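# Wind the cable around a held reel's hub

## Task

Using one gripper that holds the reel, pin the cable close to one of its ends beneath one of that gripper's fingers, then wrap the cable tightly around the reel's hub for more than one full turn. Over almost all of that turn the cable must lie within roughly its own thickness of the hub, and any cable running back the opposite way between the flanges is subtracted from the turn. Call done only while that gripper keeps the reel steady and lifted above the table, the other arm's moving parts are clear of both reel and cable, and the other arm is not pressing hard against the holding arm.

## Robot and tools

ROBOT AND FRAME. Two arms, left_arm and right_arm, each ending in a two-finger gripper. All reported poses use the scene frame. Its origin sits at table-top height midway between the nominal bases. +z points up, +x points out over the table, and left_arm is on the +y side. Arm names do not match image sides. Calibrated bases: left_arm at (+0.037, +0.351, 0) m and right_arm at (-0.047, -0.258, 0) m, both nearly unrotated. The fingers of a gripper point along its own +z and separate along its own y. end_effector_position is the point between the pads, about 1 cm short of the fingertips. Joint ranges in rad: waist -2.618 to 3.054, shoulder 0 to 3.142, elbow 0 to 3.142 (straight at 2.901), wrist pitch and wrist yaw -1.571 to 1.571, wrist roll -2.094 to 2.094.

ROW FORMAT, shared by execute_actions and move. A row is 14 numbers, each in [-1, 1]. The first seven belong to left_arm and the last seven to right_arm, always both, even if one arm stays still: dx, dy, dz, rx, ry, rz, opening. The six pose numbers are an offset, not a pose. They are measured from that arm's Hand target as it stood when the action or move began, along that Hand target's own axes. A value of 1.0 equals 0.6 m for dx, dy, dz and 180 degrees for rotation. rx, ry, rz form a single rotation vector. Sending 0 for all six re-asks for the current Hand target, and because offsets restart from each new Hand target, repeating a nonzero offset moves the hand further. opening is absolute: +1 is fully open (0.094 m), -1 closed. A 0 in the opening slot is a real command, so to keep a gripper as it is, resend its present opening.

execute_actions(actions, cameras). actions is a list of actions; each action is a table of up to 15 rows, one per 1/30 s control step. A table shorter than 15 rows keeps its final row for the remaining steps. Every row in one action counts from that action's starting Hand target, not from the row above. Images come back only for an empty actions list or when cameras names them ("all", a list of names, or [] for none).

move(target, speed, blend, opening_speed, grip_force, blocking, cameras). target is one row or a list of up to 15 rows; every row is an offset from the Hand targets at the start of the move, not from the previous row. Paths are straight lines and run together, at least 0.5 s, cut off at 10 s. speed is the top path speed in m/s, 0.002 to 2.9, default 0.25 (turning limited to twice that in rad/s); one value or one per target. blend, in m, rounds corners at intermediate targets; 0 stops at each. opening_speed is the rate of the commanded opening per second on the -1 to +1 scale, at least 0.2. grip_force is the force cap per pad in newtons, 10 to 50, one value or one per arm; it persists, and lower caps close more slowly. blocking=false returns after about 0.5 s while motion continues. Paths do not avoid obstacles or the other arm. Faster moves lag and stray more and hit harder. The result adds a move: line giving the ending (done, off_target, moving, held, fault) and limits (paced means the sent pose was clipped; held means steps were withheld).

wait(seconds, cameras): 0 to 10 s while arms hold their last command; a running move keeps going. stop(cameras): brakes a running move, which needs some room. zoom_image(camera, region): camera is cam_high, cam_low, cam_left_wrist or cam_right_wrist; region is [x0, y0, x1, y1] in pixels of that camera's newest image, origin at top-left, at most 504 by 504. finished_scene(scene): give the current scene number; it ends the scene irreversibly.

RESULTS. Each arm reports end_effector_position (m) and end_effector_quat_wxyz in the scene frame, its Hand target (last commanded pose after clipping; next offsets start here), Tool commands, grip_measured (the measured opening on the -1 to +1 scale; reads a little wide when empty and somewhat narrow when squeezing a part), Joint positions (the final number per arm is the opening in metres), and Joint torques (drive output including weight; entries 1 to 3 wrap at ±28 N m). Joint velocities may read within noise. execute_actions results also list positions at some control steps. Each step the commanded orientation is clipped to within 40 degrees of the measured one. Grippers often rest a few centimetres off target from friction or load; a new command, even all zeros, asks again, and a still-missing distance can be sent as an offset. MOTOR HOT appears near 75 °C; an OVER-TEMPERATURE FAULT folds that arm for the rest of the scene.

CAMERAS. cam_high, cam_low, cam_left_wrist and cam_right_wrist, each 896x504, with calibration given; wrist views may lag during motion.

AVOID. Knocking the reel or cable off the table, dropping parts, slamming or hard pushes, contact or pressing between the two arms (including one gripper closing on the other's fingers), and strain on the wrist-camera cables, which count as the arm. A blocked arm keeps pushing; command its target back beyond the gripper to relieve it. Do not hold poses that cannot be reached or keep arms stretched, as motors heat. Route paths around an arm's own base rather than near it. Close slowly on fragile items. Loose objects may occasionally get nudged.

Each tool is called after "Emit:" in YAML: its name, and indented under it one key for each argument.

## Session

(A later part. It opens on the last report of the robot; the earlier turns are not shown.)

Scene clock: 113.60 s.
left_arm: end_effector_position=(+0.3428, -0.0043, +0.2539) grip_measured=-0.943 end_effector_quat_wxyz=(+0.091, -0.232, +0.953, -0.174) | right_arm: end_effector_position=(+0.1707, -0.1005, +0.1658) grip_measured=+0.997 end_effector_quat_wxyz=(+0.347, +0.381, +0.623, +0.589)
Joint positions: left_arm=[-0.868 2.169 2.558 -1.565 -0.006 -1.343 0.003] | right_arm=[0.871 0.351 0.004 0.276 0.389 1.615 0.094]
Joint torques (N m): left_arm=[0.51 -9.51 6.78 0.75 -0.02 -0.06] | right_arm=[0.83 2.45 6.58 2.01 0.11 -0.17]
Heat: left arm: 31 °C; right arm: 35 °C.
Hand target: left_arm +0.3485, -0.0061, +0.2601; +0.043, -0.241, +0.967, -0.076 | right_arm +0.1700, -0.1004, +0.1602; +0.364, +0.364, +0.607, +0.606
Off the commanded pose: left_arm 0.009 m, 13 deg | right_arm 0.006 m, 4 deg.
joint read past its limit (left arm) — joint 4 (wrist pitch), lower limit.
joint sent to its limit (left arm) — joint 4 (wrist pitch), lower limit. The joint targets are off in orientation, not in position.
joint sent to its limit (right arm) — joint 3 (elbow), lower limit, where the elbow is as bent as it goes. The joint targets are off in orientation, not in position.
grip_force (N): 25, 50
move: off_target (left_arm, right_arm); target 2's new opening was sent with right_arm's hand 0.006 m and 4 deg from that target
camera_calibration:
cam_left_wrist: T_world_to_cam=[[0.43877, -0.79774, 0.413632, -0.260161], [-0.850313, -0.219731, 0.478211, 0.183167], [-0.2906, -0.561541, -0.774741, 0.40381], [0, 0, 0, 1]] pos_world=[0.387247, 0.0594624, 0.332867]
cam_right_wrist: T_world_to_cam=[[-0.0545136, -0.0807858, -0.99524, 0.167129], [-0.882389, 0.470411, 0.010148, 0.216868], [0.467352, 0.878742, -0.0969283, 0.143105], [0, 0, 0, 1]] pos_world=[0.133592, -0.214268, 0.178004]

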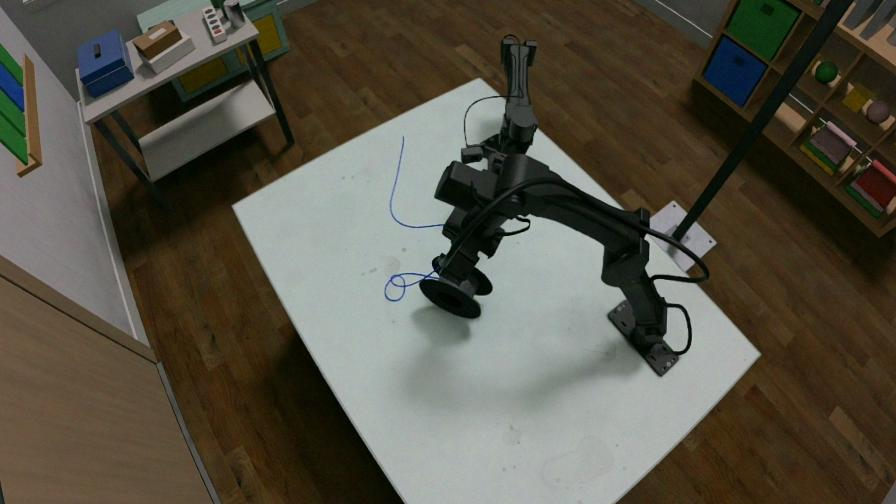

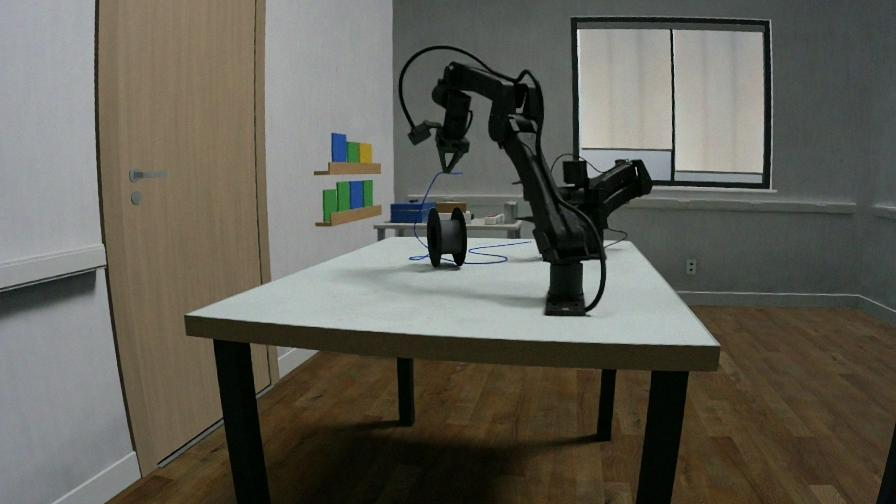

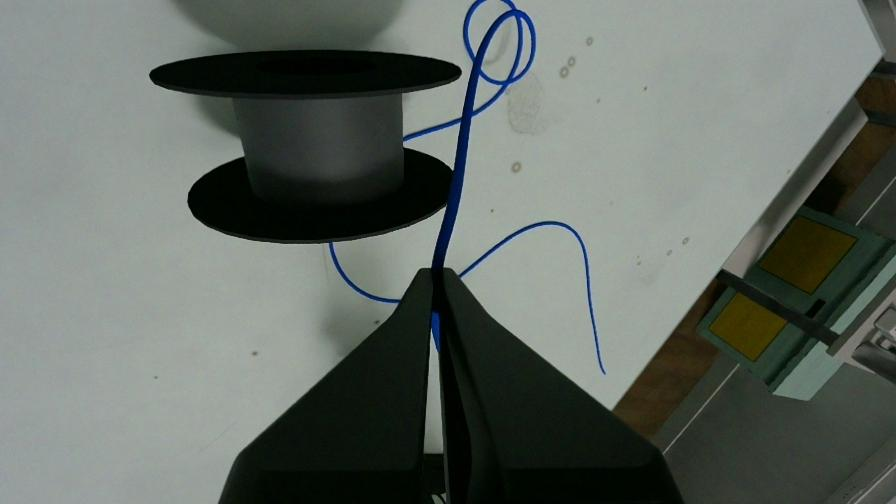

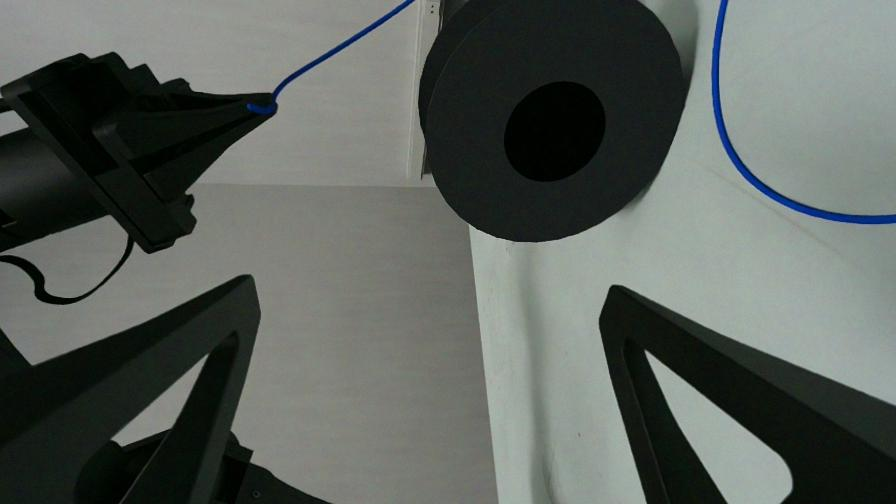

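Emit:
move:
  target: [0.0066,0.0238,0.1397,0,0,0,-1,0,0,0,0,0,0,1]
  speed: 0.12
  cameras: ["cam_low","cam_left_wrist","cam_right_wrist"]

Scene clock: 121.67 s.
left_arm: end_effector_position=(+0.3453, -0.0072, +0.1768) grip_measured=-0.943 end_effector_quat_wxyz=(+0.047, -0.236, +0.967, -0.087) | right_arm: end_effector_position=(+0.1707, -0.1005, +0.1658) grip_measured=+0.997 end_effector_quat_wxyz=(+0.347, +0.381, +0.623, +0.589)
Joint positions: left_arm=[-0.868 2.293 2.485 -1.565 -0.006 -1.343 0.003] | right_arm=[0.871 0.351 0.004 0.276 0.389 1.615 0.094]
Joint torques (N m): left_arm=[0.5 -10.93 4.63 0.47 -0.04 -0.07] | right_arm=[0.8 2.24 6.8 2.06 0.08 -0.19]
Heat: left arm: 31 °C; right arm: 35 °C.
Hand target: left_arm +0.3485, -0.0061, +0.1750; +0.043, -0.241, +0.967, -0.076 | right_arm +0.1700, -0.1004, +0.1602; +0.364, +0.364, +0.607, +0.606
Off the commanded pose: left_arm 0.004 m, 1 deg | right_arm 0.006 m, 4 deg.
joint read past its limit (left arm) — joint 4 (wrist pitch), lower limit.
joint sent to its limit (left arm) — joint 4 (wrist pitch), lower limit. The joint targets still meet the commanded pose.
joint sent to its limit (right arm) — joint 3 (elbow), lower limit, where the elbow is as bent as it goes. The joint targets are off in orientation, not in position.
grip_force (N): 25, 50
move: off_target (right_arm)
camera_calibration:
cam_left_wrist: T_world_to_cam=[[0.480425, -0.84602, 0.231176, -0.214135], [-0.784698, -0.296916, 0.544141, 0.186615], [-0.391714, -0.442823, -0.806516, 0.384568], [0, 0, 0, 1]] pos_world=[0.399953, 0.044542, 0.258119]
cam_right_wrist: T_world_to_cam=[[-0.0545136, -0.0807858, -0.99524, 0.167129], [-0.882389, 0.470411, 0.010148, 0.216868], [0.467352, 0.878742, -0.0969283, 0.143105], [0, 0, 0, 1]] pos_world=[0.133592, -0.214268, 0.178004]
Images, in order (width x height): cam_low 896x504, cam_left_wrist 896x504, cam_right_wrist 896x504.

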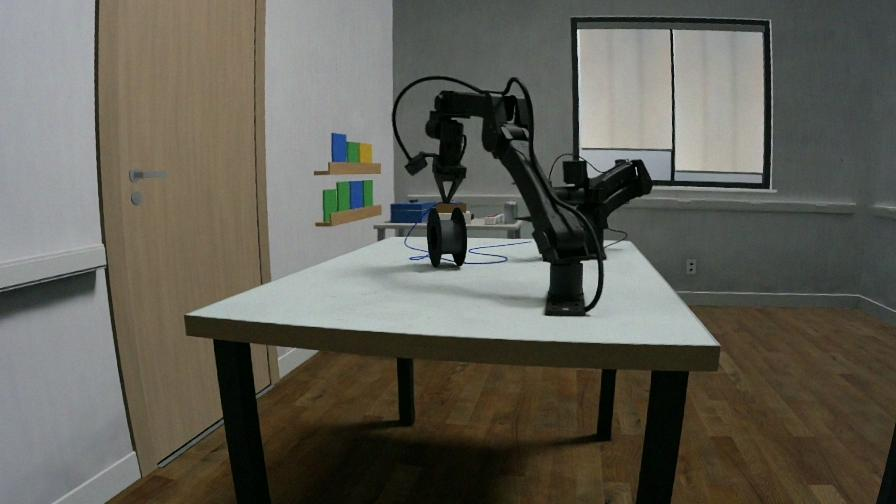

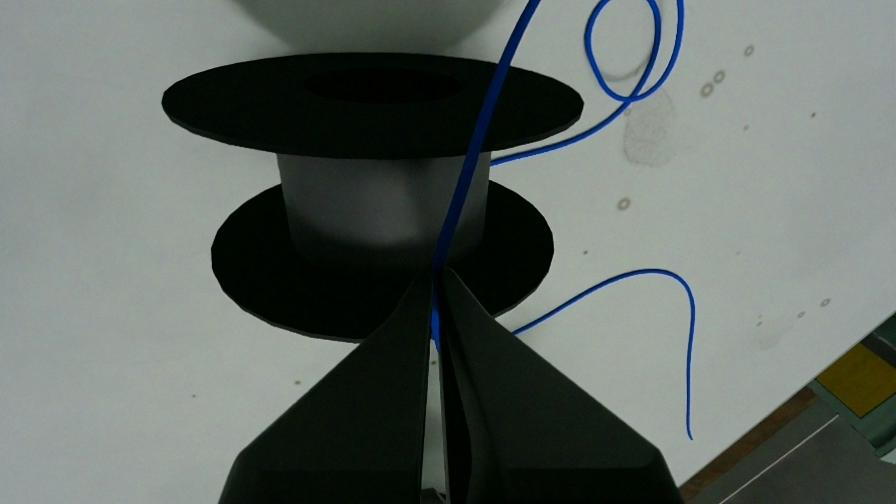

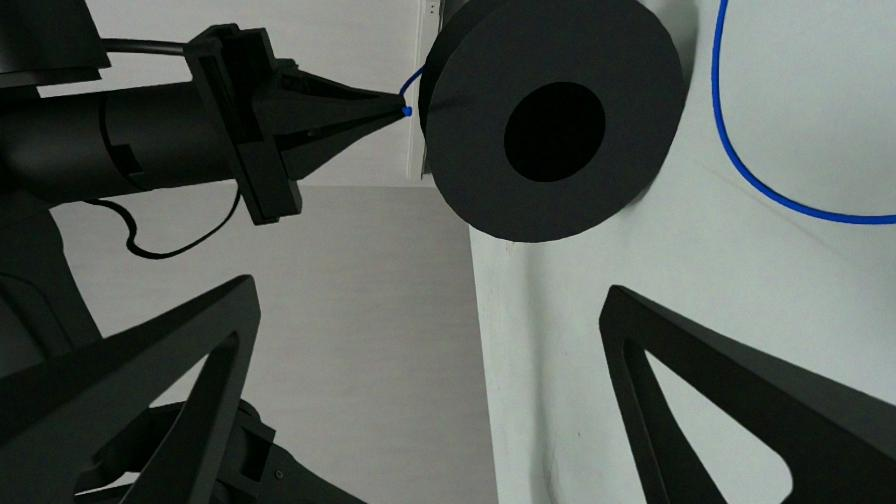

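Emit:
move:
  target: [0.006,0.0328,0.0145,0,0,0,-1,0,0,0,0,0,0,1]
  speed: 0.08
  cameras: ["cam_low","cam_left_wrist","cam_right_wrist"]

Scene clock: 125.43 s.
left_arm: end_effector_position=(+0.3344, +0.0064, +0.1435) grip_measured=-0.943 end_effector_quat_wxyz=(+0.030, -0.237, +0.970, -0.053) | right_arm: end_effector_position=(+0.1707, -0.1005, +0.1658) grip_measured=+0.997 end_effector_quat_wxyz=(+0.347, +0.381, +0.623, +0.589)
Joint positions: left_arm=[-0.867 2.227 2.245 -1.467 -0.006 -1.343 0.003] | right_arm=[0.871 0.351 0.004 0.276 0.389 1.615 0.094]
Joint torques (N m): left_arm=[0.65 -14.54 4.56 0.39 -0.02 -0.05] | right_arm=[0.7 2.44 6.57 2.02 0.13 -0.18]
Heat: left arm: 31 °C; right arm: 34 °C.
Hand target: left_arm +0.3375, +0.0083, +0.1628; +0.043, -0.241, +0.967, -0.076 | right_arm +0.1700, -0.1004, +0.1602; +0.364, +0.364, +0.607, +0.606
Off the commanded pose: left_arm 0.020 m, 3 deg | right_arm 0.006 m, 4 deg.
joint sent to its limit (right arm) — joint 3 (elbow), lower limit, where the elbow is as bent as it goes. The joint targets are off in orientation, not in position.
grip_force (N): 25, 50
move: off_target (left_arm, right_arm)
camera_calibration:
cam_left_wrist: T_world_to_cam=[[0.490939, -0.856718, 0.158157, -0.182726], [-0.756964, -0.329613, 0.564235, 0.188294], [-0.43126, -0.396724, -0.810324, 0.372916], [0, 0, 0, 1]] pos_world=[0.393062, 0.0534639, 0.22484]
cam_right_wrist: T_world_to_cam=[[-0.0545136, -0.0807858, -0.99524, 0.167129], [-0.882389, 0.470411, 0.010148, 0.216868], [0.467352, 0.878742, -0.0969283, 0.143105], [0, 0, 0, 1]] pos_world=[0.133592, -0.214268, 0.178004]
Images, in order (width x height): cam_low 896x504, cam_left_wrist 896x504, cam_right_wrist 896x504.

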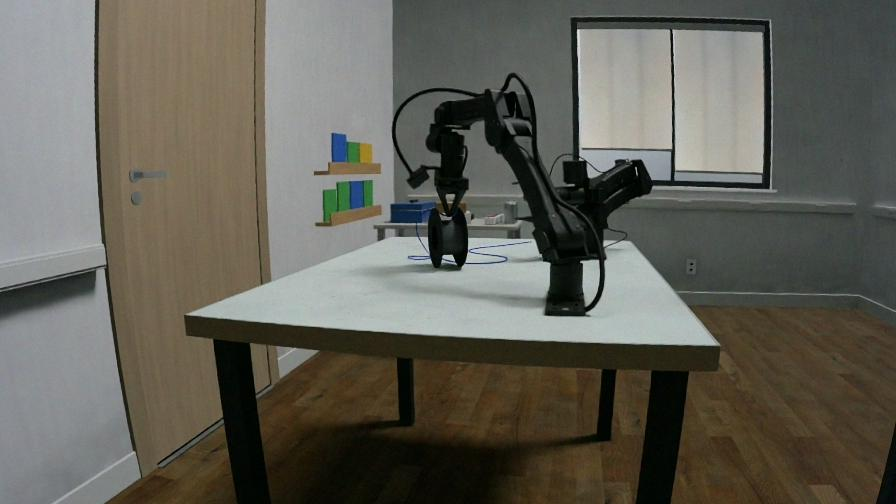

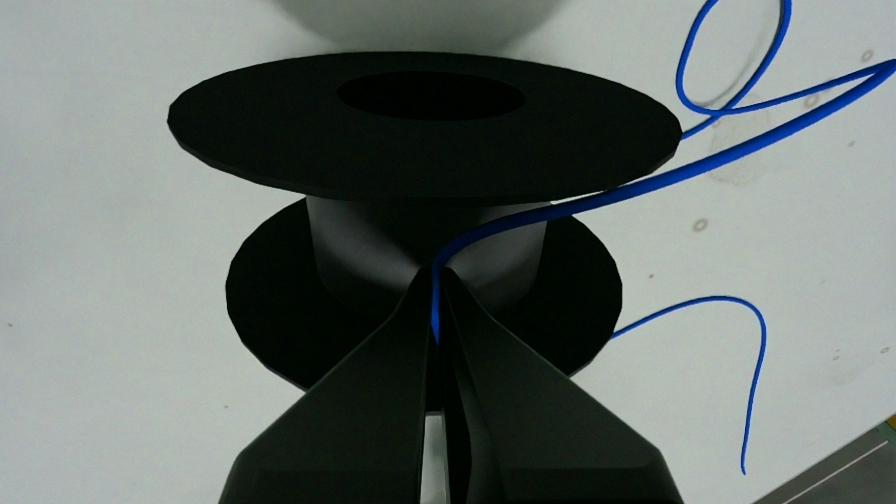

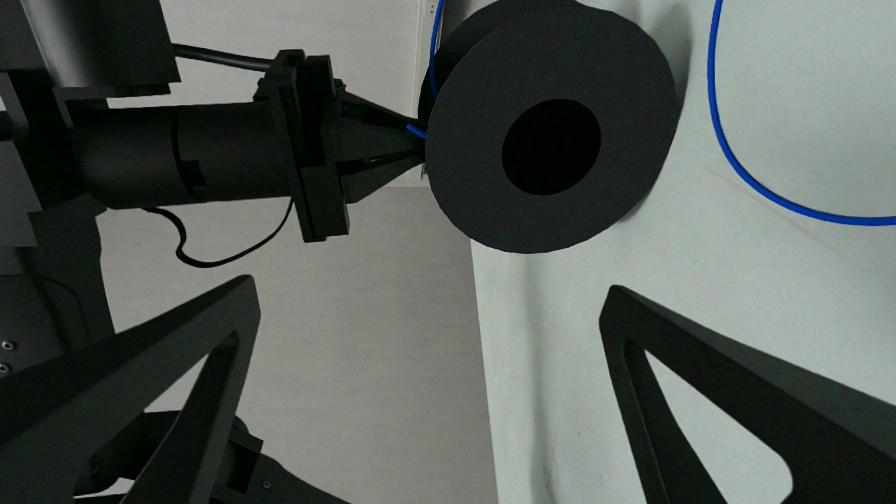

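Emit:
move:
  target: [-0.0014,-0.005,-0.0296,0,0,0,-1,0,0,0,0,0,0,1]
  speed: 0.06
  cameras: ["cam_low","cam_left_wrist","cam_right_wrist"]

Scene clock: 127.10 s.
left_arm: end_effector_position=(+0.3332, +0.0077, +0.1702) grip_measured=-0.943 end_effector_quat_wxyz=(+0.036, -0.237, +0.969, -0.065) | right_arm: end_effector_position=(+0.1707, -0.1005, +0.1658) grip_measured=+0.997 end_effector_quat_wxyz=(+0.347, +0.381, +0.623, +0.589)
Joint positions: left_arm=[-0.867 2.227 2.353 -1.548 -0.006 -1.343 0.003] | right_arm=[0.871 0.351 0.004 0.276 0.389 1.615 0.094]
Joint torques (N m): left_arm=[0.62 -11.28 7.15 0.32 -0.04 -0.05] | right_arm=[0.72 2.52 6.67 2.02 0.08 -0.16]
Heat: left arm: 32 °C; right arm: 34 °C.
Hand target: left_arm +0.3375, +0.0084, +0.1808; +0.043, -0.241, +0.967, -0.076 | right_arm +0.1700, -0.1004, +0.1602; +0.364, +0.364, +0.607, +0.606
Off the commanded pose: left_arm 0.012 m, 2 deg | right_arm 0.006 m, 4 deg.
joint sent to its limit (right arm) — joint 3 (elbow), lower limit, where the elbow is as bent as it goes. The joint targets are off in orientation, not in position.
grip_force (N): 25, 50
move: off_target (left_arm, right_arm)
camera_calibration:
cam_left_wrist: T_world_to_cam=[[0.488043, -0.853283, 0.183636, -0.188622], [-0.7665, -0.318365, 0.557782, 0.176915], [-0.417483, -0.412979, -0.809417, 0.389876], [0, 0, 0, 1]] pos_world=[0.390428, 0.0563864, 0.25153]
cam_right_wrist: T_world_to_cam=[[-0.0545136, -0.0807858, -0.99524, 0.167129], [-0.882389, 0.470411, 0.010148, 0.216868], [0.467352, 0.878742, -0.0969283, 0.143105], [0, 0, 0, 1]] pos_world=[0.133592, -0.214268, 0.178004]
Images, in order (width x height): cam_low 896x504, cam_left_wrist 896x504, cam_right_wrist 896x504.

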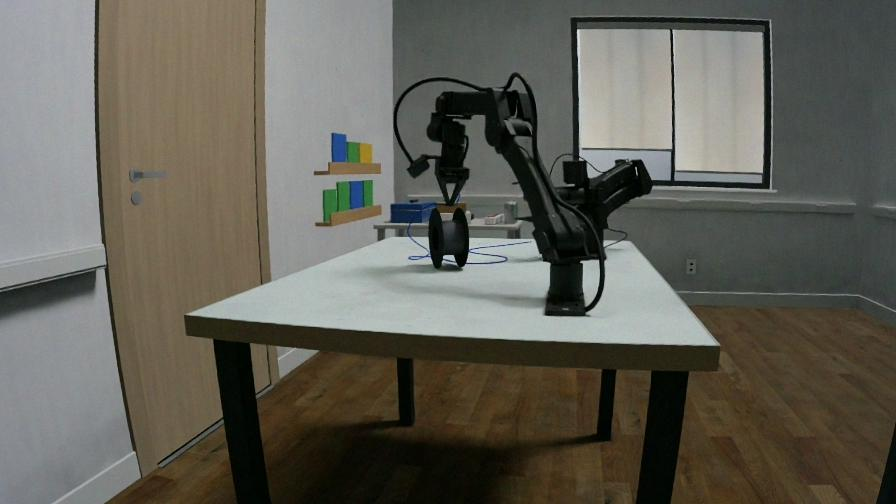

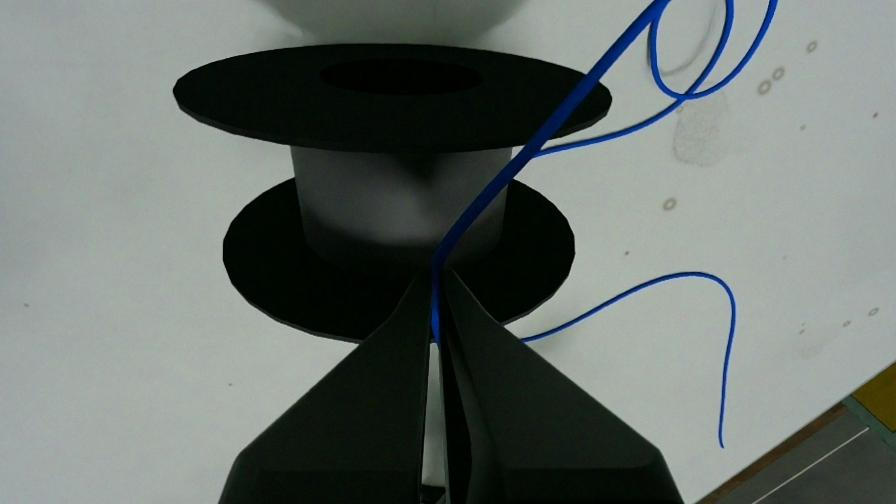

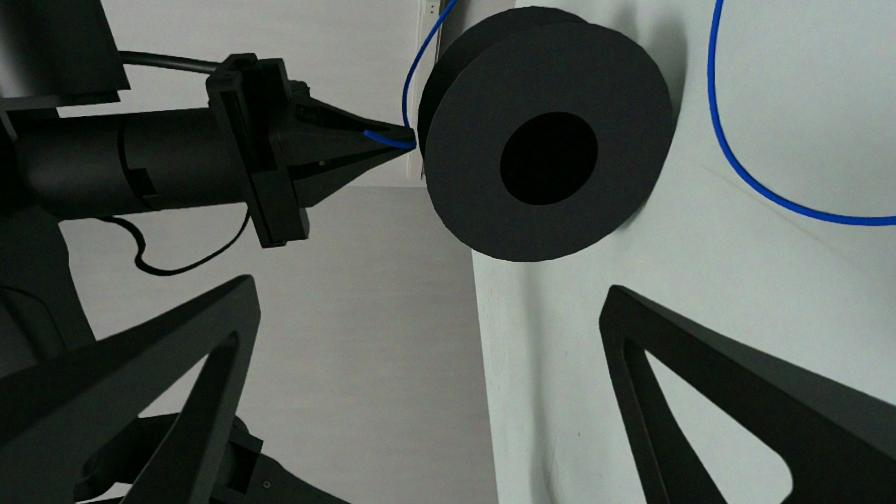

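Emit:
move:
  target: [0,0,0,0,0,0,-1,0.0138,0.0667,0.0642,0.0436,0.0431,-0.4985,-0.2]
  speed: 0.25
  cameras: ["cam_low","cam_right_wrist"]

Scene clock: 135.60 s.
left_arm: end_effector_position=(+0.3332, +0.0078, +0.1702) grip_measured=-0.943 end_effector_quat_wxyz=(+0.036, -0.237, +0.969, -0.065) | right_arm: end_effector_position=(+0.1973, -0.0756, +0.1870) grip_measured=-0.197 end_effector_quat_wxyz=(+0.617, -0.190, +0.748, +0.156)
Joint positions: left_arm=[-0.867 2.227 2.353 -1.548 -0.006 -1.343 0.003] | right_arm=[0.821 0.685 0.245 0.237 0.327 0.065 0.038]
Joint torques (N m): left_arm=[0.64 -11.22 7.16 0.27 -0.03 -0.05] | right_arm=[0.14 0.68 11.33 1.74 0.1 -0.07]
Heat: left arm: 32 °C; right arm: 35 °C.
Hand target: left_arm +0.3375, +0.0084, +0.1808; +0.043, -0.241, +0.967, -0.076 | right_arm +0.2001, -0.0749, +0.2001; +0.624, -0.186, +0.743, +0.155
Off the commanded pose: left_arm 0.011 m, 2 deg | right_arm 0.014 m, 1 deg.
grip_force (N): 25, 50
move: off_target (left_arm, right_arm)
camera_calibration:
cam_right_wrist: T_world_to_cam=[[0.467581, -0.881395, 0.0671722, -0.170385], [-0.600107, -0.372314, -0.707993, 0.243311], [0.64903, 0.290733, -0.703018, 0.143869], [0, 0, 0, 1]] pos_world=[0.132306, -0.101416, 0.28485]
Images, in order (width x height): cam_low 896x504, cam_right_wrist 896x504.

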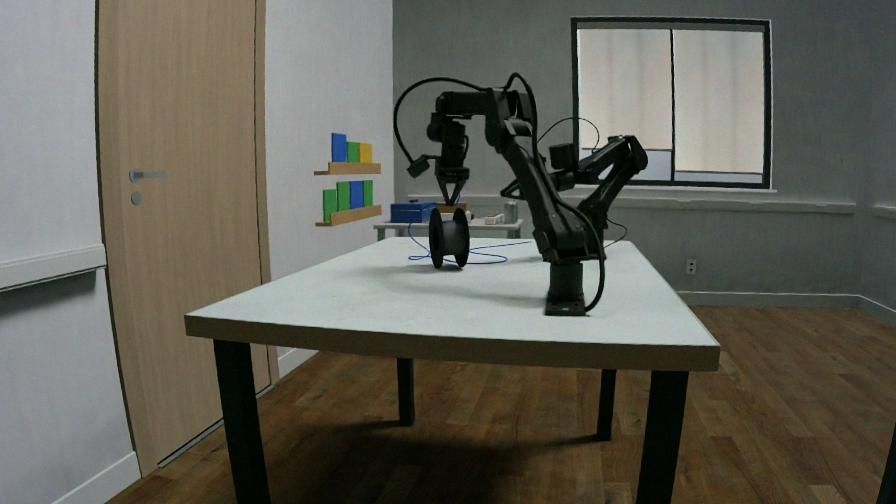

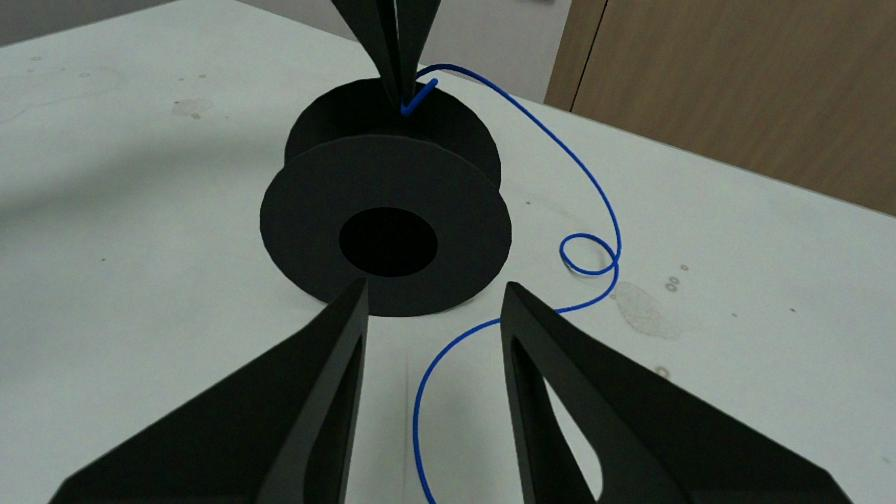

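Emit:
move:
  target: [0,0,0,0,0,0,-1,-0.0352,0,0.1713,-0.0218,-0.0526,0.2499,-0.4]
  speed: 0.15
  cameras: ["cam_low","cam_right_wrist","cam_left_wrist"]

Scene clock: 145.77 s.
left_arm: end_effector_position=(+0.3332, +0.0078, +0.1702) grip_measured=-0.943 end_effector_quat_wxyz=(+0.036, -0.237, +0.969, -0.065) | right_arm: end_effector_position=(+0.2857, -0.0277, +0.1903) grip_measured=-0.397 end_effector_quat_wxyz=(+0.558, +0.102, +0.713, +0.413)
Joint positions: left_arm=[-0.867 2.227 2.353 -1.548 -0.006 -1.343 0.003] | right_arm=[0.68 1.413 0.379 0.997 0.192 0.786 0.028]
Joint torques (N m): left_arm=[0.59 -11.29 7.15 0.28 -0.03 -0.06] | right_arm=[-0.75 -3 9.14 2.08 -0.05 -0.01]
Heat: left arm: 32 °C; right arm: 35 °C.
Hand target: left_arm +0.3375, +0.0084, +0.1808; +0.043, -0.241, +0.967, -0.076 | right_arm +0.2926, -0.0257, +0.2031; +0.568, +0.105, +0.699, +0.421
Off the commanded pose: left_arm 0.011 m, 2 deg | right_arm 0.015 m, 2 deg.
grip_force (N): 25, 50
move: off_target (left_arm, right_arm)
camera_calibration:
cam_left_wrist: T_world_to_cam=[[0.488155, -0.853299, 0.183261, -0.188484], [-0.76632, -0.318576, 0.55791, 0.176856], [-0.417682, -0.412783, -0.809415, 0.389984], [0, 0, 0, 1]] pos_world=[0.390427, 0.0564874, 0.251531]
cam_right_wrist: T_world_to_cam=[[0.319268, -0.684624, -0.655254, 0.0154838], [-0.772791, 0.212119, -0.598164, 0.361122], [0.548509, 0.697349, -0.461348, 0.0688737], [0, 0, 0, 1]] pos_world=[0.236351, -0.114029, 0.257931]
Images, in order (width x height): cam_low 896x504, cam_left_wrist 896x504, cam_right_wrist 896x504.

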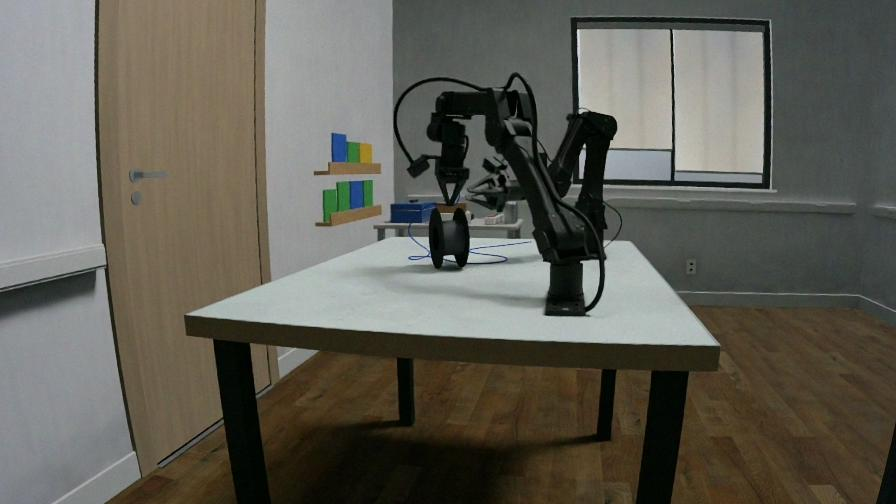

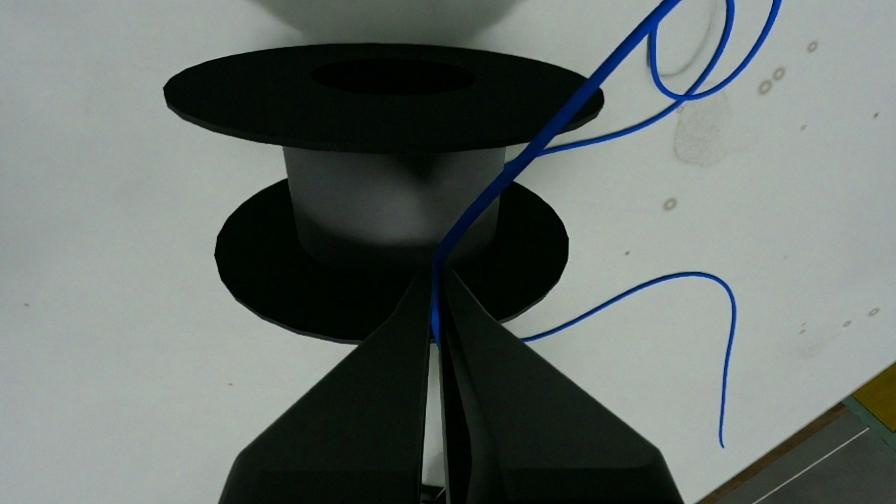

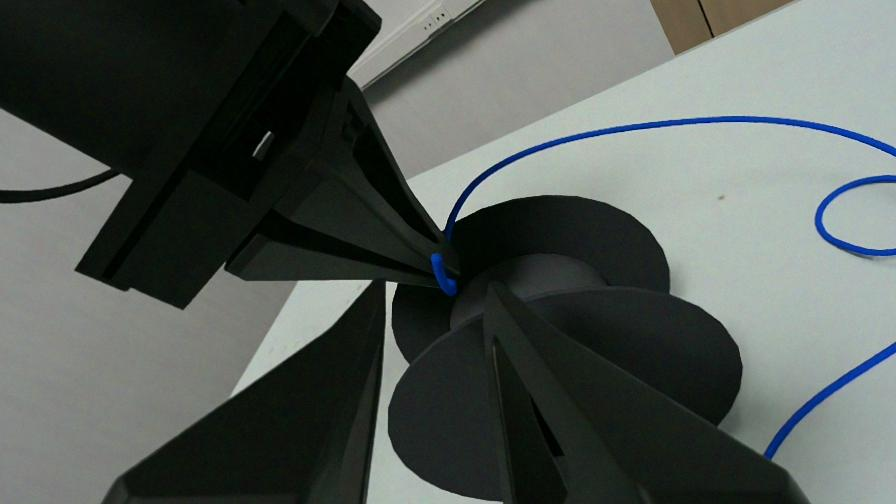

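Emit:
move:
  target: [0,0,0,0,0,0,-1,0.012,0.003,0.035,0,0,0,-0.4]
  speed: 0.08
  cameras: ["cam_right_wrist","cam_left_wrist"]

Scene clock: 148.53 s.
left_arm: end_effector_position=(+0.3332, +0.0078, +0.1702) grip_measured=-0.943 end_effector_quat_wxyz=(+0.036, -0.237, +0.969, -0.065) | right_arm: end_effector_position=(+0.3028, -0.0140, +0.1882) grip_measured=-0.397 end_effector_quat_wxyz=(+0.559, +0.103, +0.711, +0.414)
Joint positions: left_arm=[-0.867 2.227 2.353 -1.548 -0.006 -1.343 0.003] | right_arm=[0.68 1.52 0.453 1.033 0.194 0.788 0.028]
Joint torques (N m): left_arm=[0.62 -11.28 7.2 0.29 -0.02 -0.05] | right_arm=[0.17 -3.64 9.09 2.02 0.01 -0.06]
Heat: left arm: 33 °C; right arm: 35 °C.
Hand target: left_arm +0.3375, +0.0084, +0.1808; +0.043, -0.241, +0.967, -0.076 | right_arm +0.3082, -0.0102, +0.1993; +0.568, +0.105, +0.699, +0.421
Off the commanded pose: left_arm 0.011 m, 2 deg | right_arm 0.013 m, 2 deg.
grip_force (N): 25, 50
move: off_target (left_arm, right_arm)
camera_calibration:
cam_left_wrist: T_world_to_cam=[[0.488155, -0.853299, 0.183261, -0.188484], [-0.76632, -0.318576, 0.55791, 0.176856], [-0.417682, -0.412783, -0.809415, 0.389984], [0, 0, 0, 1]] pos_world=[0.390427, 0.0564874, 0.251531]
cam_right_wrist: T_world_to_cam=[[0.319404, -0.683224, -0.656647, 0.0183108], [-0.771367, 0.215047, -0.598956, 0.369907], [0.550431, 0.697825, -0.45833, 0.0478646], [0, 0, 0, 1]] pos_world=[0.253139, -0.100438, 0.25552]
Images, in order (width x height): cam_left_wrist 896x504, cam_right_wrist 896x504.

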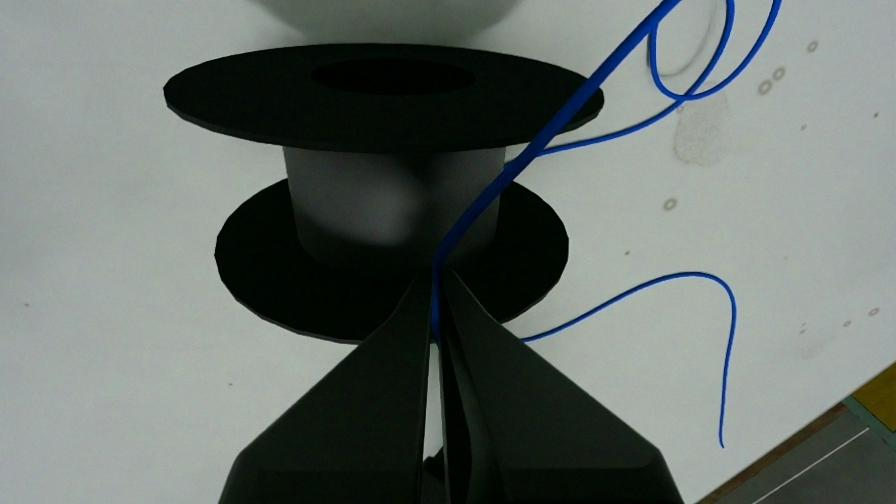

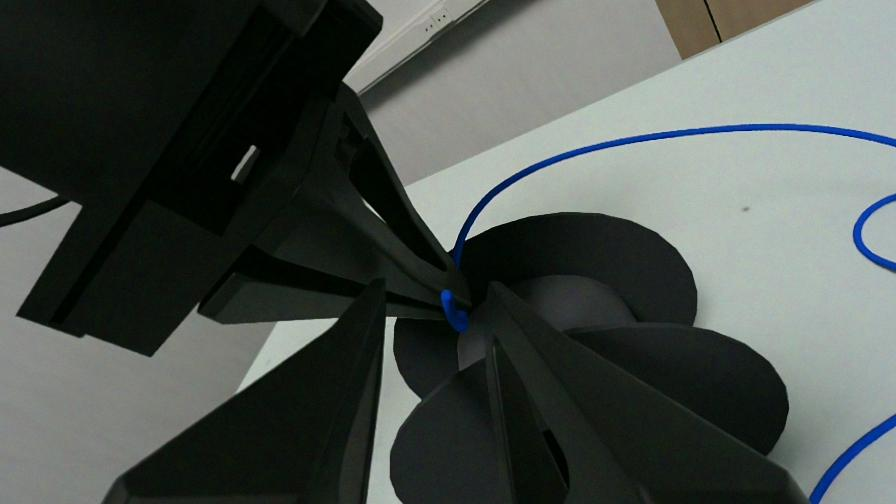

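Emit:
zoom_image:
  camera: "cam_right_wrist"
  region: [360, 220, 560, 360]

Scaled by 2.520 from the camera's 896x504 image, which has a finer 1280x720 frame.

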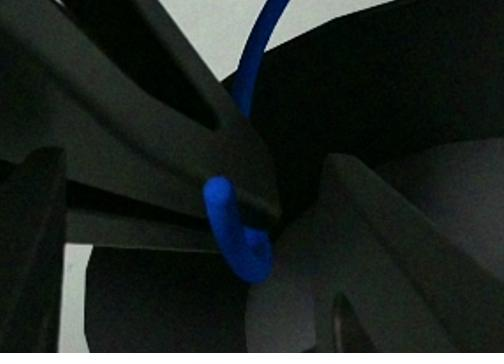

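Emit:
move:
  target: [0,0,0,0,0,0,-1,-0.0133,-0.005,-0.02,0,0,0,-0.4]
  speed: 0.08
  cameras: ["cam_right_wrist"]

Scene clock: 152.87 s.
left_arm: end_effector_position=(+0.3338, +0.0081, +0.1704) grip_measured=-0.943 end_effector_quat_wxyz=(+0.036, -0.237, +0.969, -0.065) | right_arm: end_effector_position=(+0.3033, -0.0182, +0.1996) grip_measured=-0.397 end_effector_quat_wxyz=(+0.566, +0.105, +0.701, +0.420)
Joint positions: left_arm=[-0.866 2.227 2.353 -1.548 -0.006 -1.343 0.003] | right_arm=[0.668 1.492 0.453 1.033 0.186 0.788 0.028]
Joint torques (N m): left_arm=[0.42 -11.25 7.12 0.27 -0.03 -0.08] | right_arm=[-0.69 -6.39 5.16 1.84 -0.09 0.02]
Heat: left arm: 33 °C; right arm: 35 °C.
Hand target: left_arm +0.3374, +0.0083, +0.1808; +0.043, -0.241, +0.967, -0.076 | right_arm +0.3013, -0.0226, +0.2027; +0.568, +0.105, +0.699, +0.421
Off the commanded pose: left_arm 0.011 m, 2 deg | right_arm 0.006 m, 0 deg.
grip_force (N): 25, 50
move: off_target (left_arm)
camera_calibration:
cam_right_wrist: T_world_to_cam=[[0.331248, -0.672626, -0.661701, 0.020397], [-0.757318, 0.228773, -0.611664, 0.376517], [0.562801, 0.703731, -0.433611, 0.0471467], [0, 0, 0, 1]] pos_world=[0.251852, -0.105596, 0.264242]
Images, in order (width x height): cam_right_wrist 896x504.

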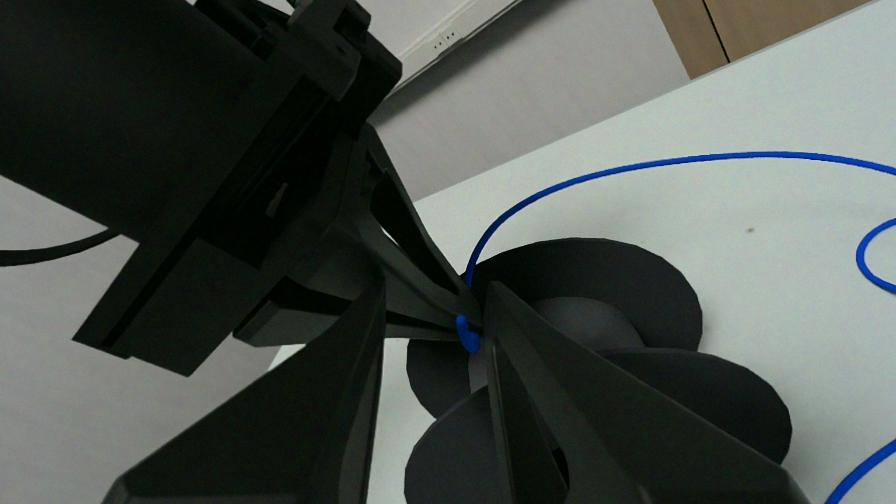

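Emit:
move:
  target:
    - [0,0,0,0,0,0,-1,0,0,-0.05,0,0,0,-0.4]
    - [0,0,0,0,0,0,-1,-0.03,0.03,-0.05,0,0,-0.25,-1]
  speed: 0.12
  cameras: ["cam_right_wrist"]

Scene clock: 163.90 s.
left_arm: end_effector_position=(+0.3338, +0.0081, +0.1704) grip_measured=-0.943 end_effector_quat_wxyz=(+0.036, -0.237, +0.969, -0.065) | right_arm: end_effector_position=(+0.2740, -0.0405, +0.2101) grip_measured=-0.983 end_effector_quat_wxyz=(+0.674, -0.174, +0.698, +0.166)
Joint positions: left_arm=[-0.866 2.227 2.353 -1.548 -0.006 -1.343 0.003] | right_arm=[0.677 1.246 0.37 0.839 0.2 0.005 0.001]
Joint torques (N m): left_arm=[0.4 -11.25 7.15 0.3 -0.03 -0.04] | right_arm=[0.75 -4.75 10.03 1.74 0 -0.05]
Heat: left arm: 33 °C; right arm: 35 °C.
Hand target: left_arm +0.3374, +0.0082, +0.1808; +0.043, -0.241, +0.967, -0.076 | right_arm +0.2748, -0.0368, +0.2281; +0.686, -0.171, +0.686, +0.171
Off the commanded pose: left_arm 0.011 m, 2 deg | right_arm 0.019 m, 2 deg.
grip_force (N): 25, 50
move: off_target (left_arm, right_arm); target 2's new opening was sent with right_arm's hand 0.018 m and 2 deg from that target
camera_calibration:
cam_right_wrist: T_world_to_cam=[[0.448779, -0.89122, 0.0657559, -0.171864], [-0.498596, -0.310776, -0.80921, 0.314652], [0.741619, 0.33037, -0.583829, 0.0512891], [0, 0, 0, 1]] pos_world=[0.195976, -0.0723268, 0.295864]
Images, in order (width x height): cam_right_wrist 896x504.

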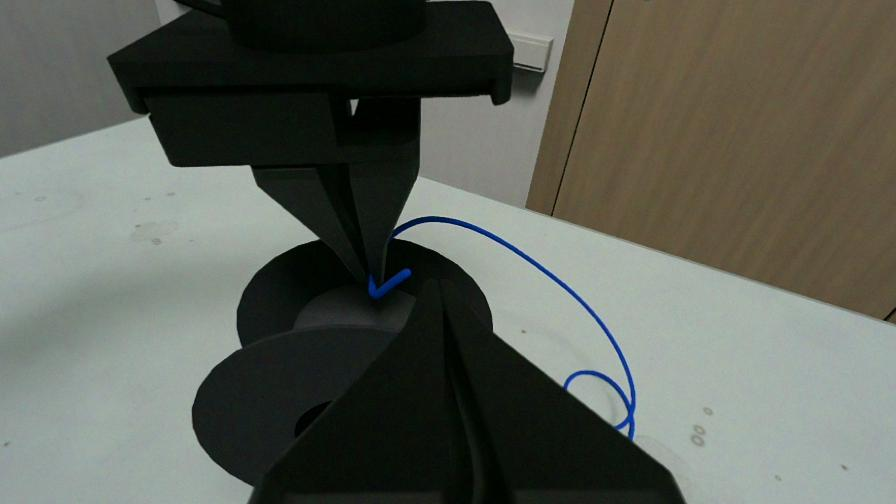

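Emit:
move:
  target: [-0.0018,-0.006,-0.038,0,0,0.5,-1,0,0,-0.06,0,0,0,-0.5]
  speed: 0.2
  cameras: ["all"]

Scene clock: 171.23 s.
left_arm: end_effector_position=(+0.3335, +0.0084, +0.1742) grip_measured=-0.943 end_effector_quat_wxyz=(+0.073, +0.513, +0.855, -0.022) | right_arm: end_effector_position=(+0.2475, -0.0525, +0.2342) grip_measured=-0.503 end_effector_quat_wxyz=(+0.691, -0.166, +0.682, +0.174)
Joint positions: left_arm=[-0.866 2.227 2.369 -1.56 -0.006 0.219 0.003] | right_arm=[0.718 1.041 0.323 0.733 0.24 0.005 0.023]
Joint torques (N m): left_arm=[0.43 -14.34 7.21 0.35 -0.02 0.07] | right_arm=[0.49 -3.1 5.46 1.72 0.03 -0.05]
Heat: left arm: 33 °C; right arm: 35 °C.
Hand target: left_arm +0.3372, +0.0085, +0.2040; +0.084, +0.513, +0.854, -0.023 | right_arm +0.2431, -0.0537, +0.2282; +0.686, -0.171, +0.686, +0.171
Off the commanded pose: left_arm 0.030 m, 1 deg | right_arm 0.008 m, 1 deg.
joint sent to its limit (left arm) — joint 4 (wrist pitch), lower limit. The joint targets are off in orientation, not in position.
grip_force (N): 25, 50
move: off_target (left_arm)
camera_calibration:
cam_left_wrist: T_world_to_cam=[[-0.862636, -0.50577, 0.00750714, 0.28933], [-0.444, 0.764226, 0.467785, 0.0740768], [-0.242328, 0.400195, -0.883811, 0.341321], [0, 0, 0, 1]] pos_world=[0.365188, -0.0468721, 0.264839]
cam_right_wrist: T_world_to_cam=[[0.44707, -0.892853, 0.0542313, -0.169215], [-0.465473, -0.283988, -0.838264, 0.317246], [0.763847, 0.349519, -0.542562, 0.0749048], [0, 0, 0, 1]] pos_world=[0.166105, -0.0871706, 0.315753]

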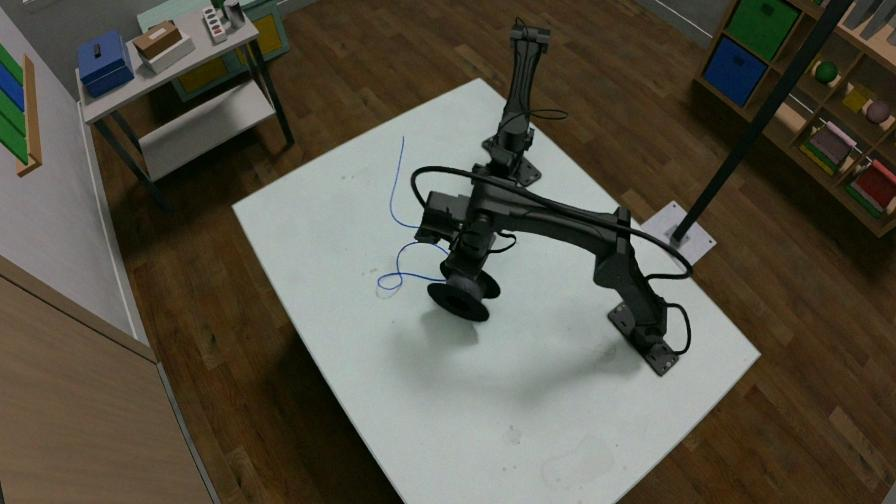

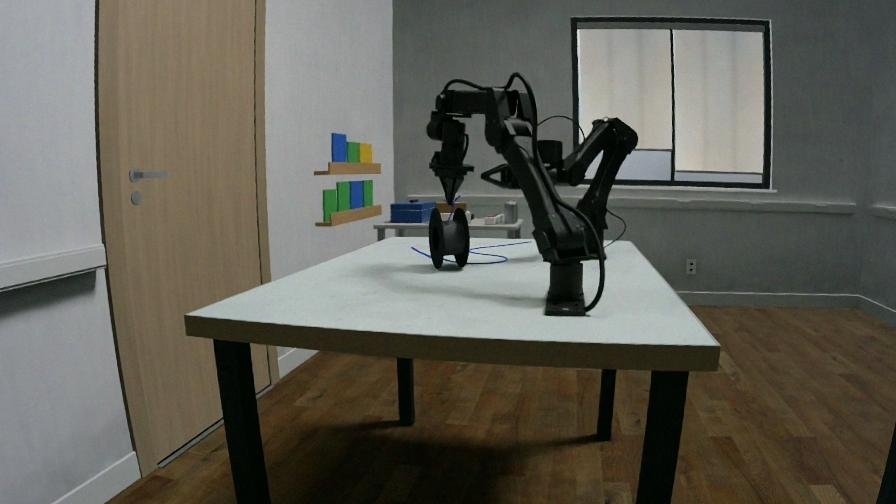

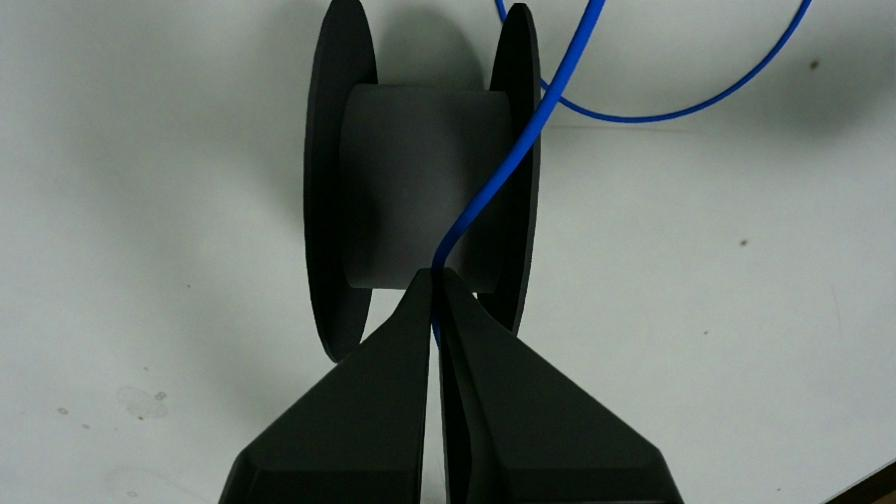

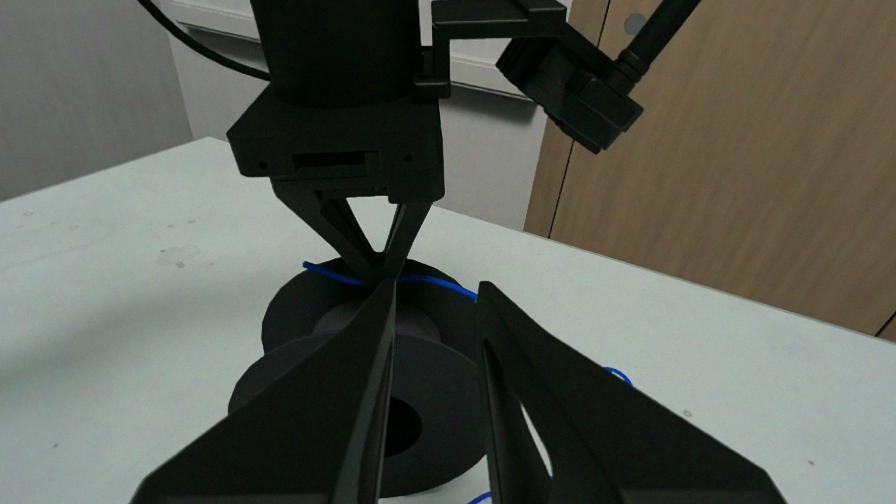

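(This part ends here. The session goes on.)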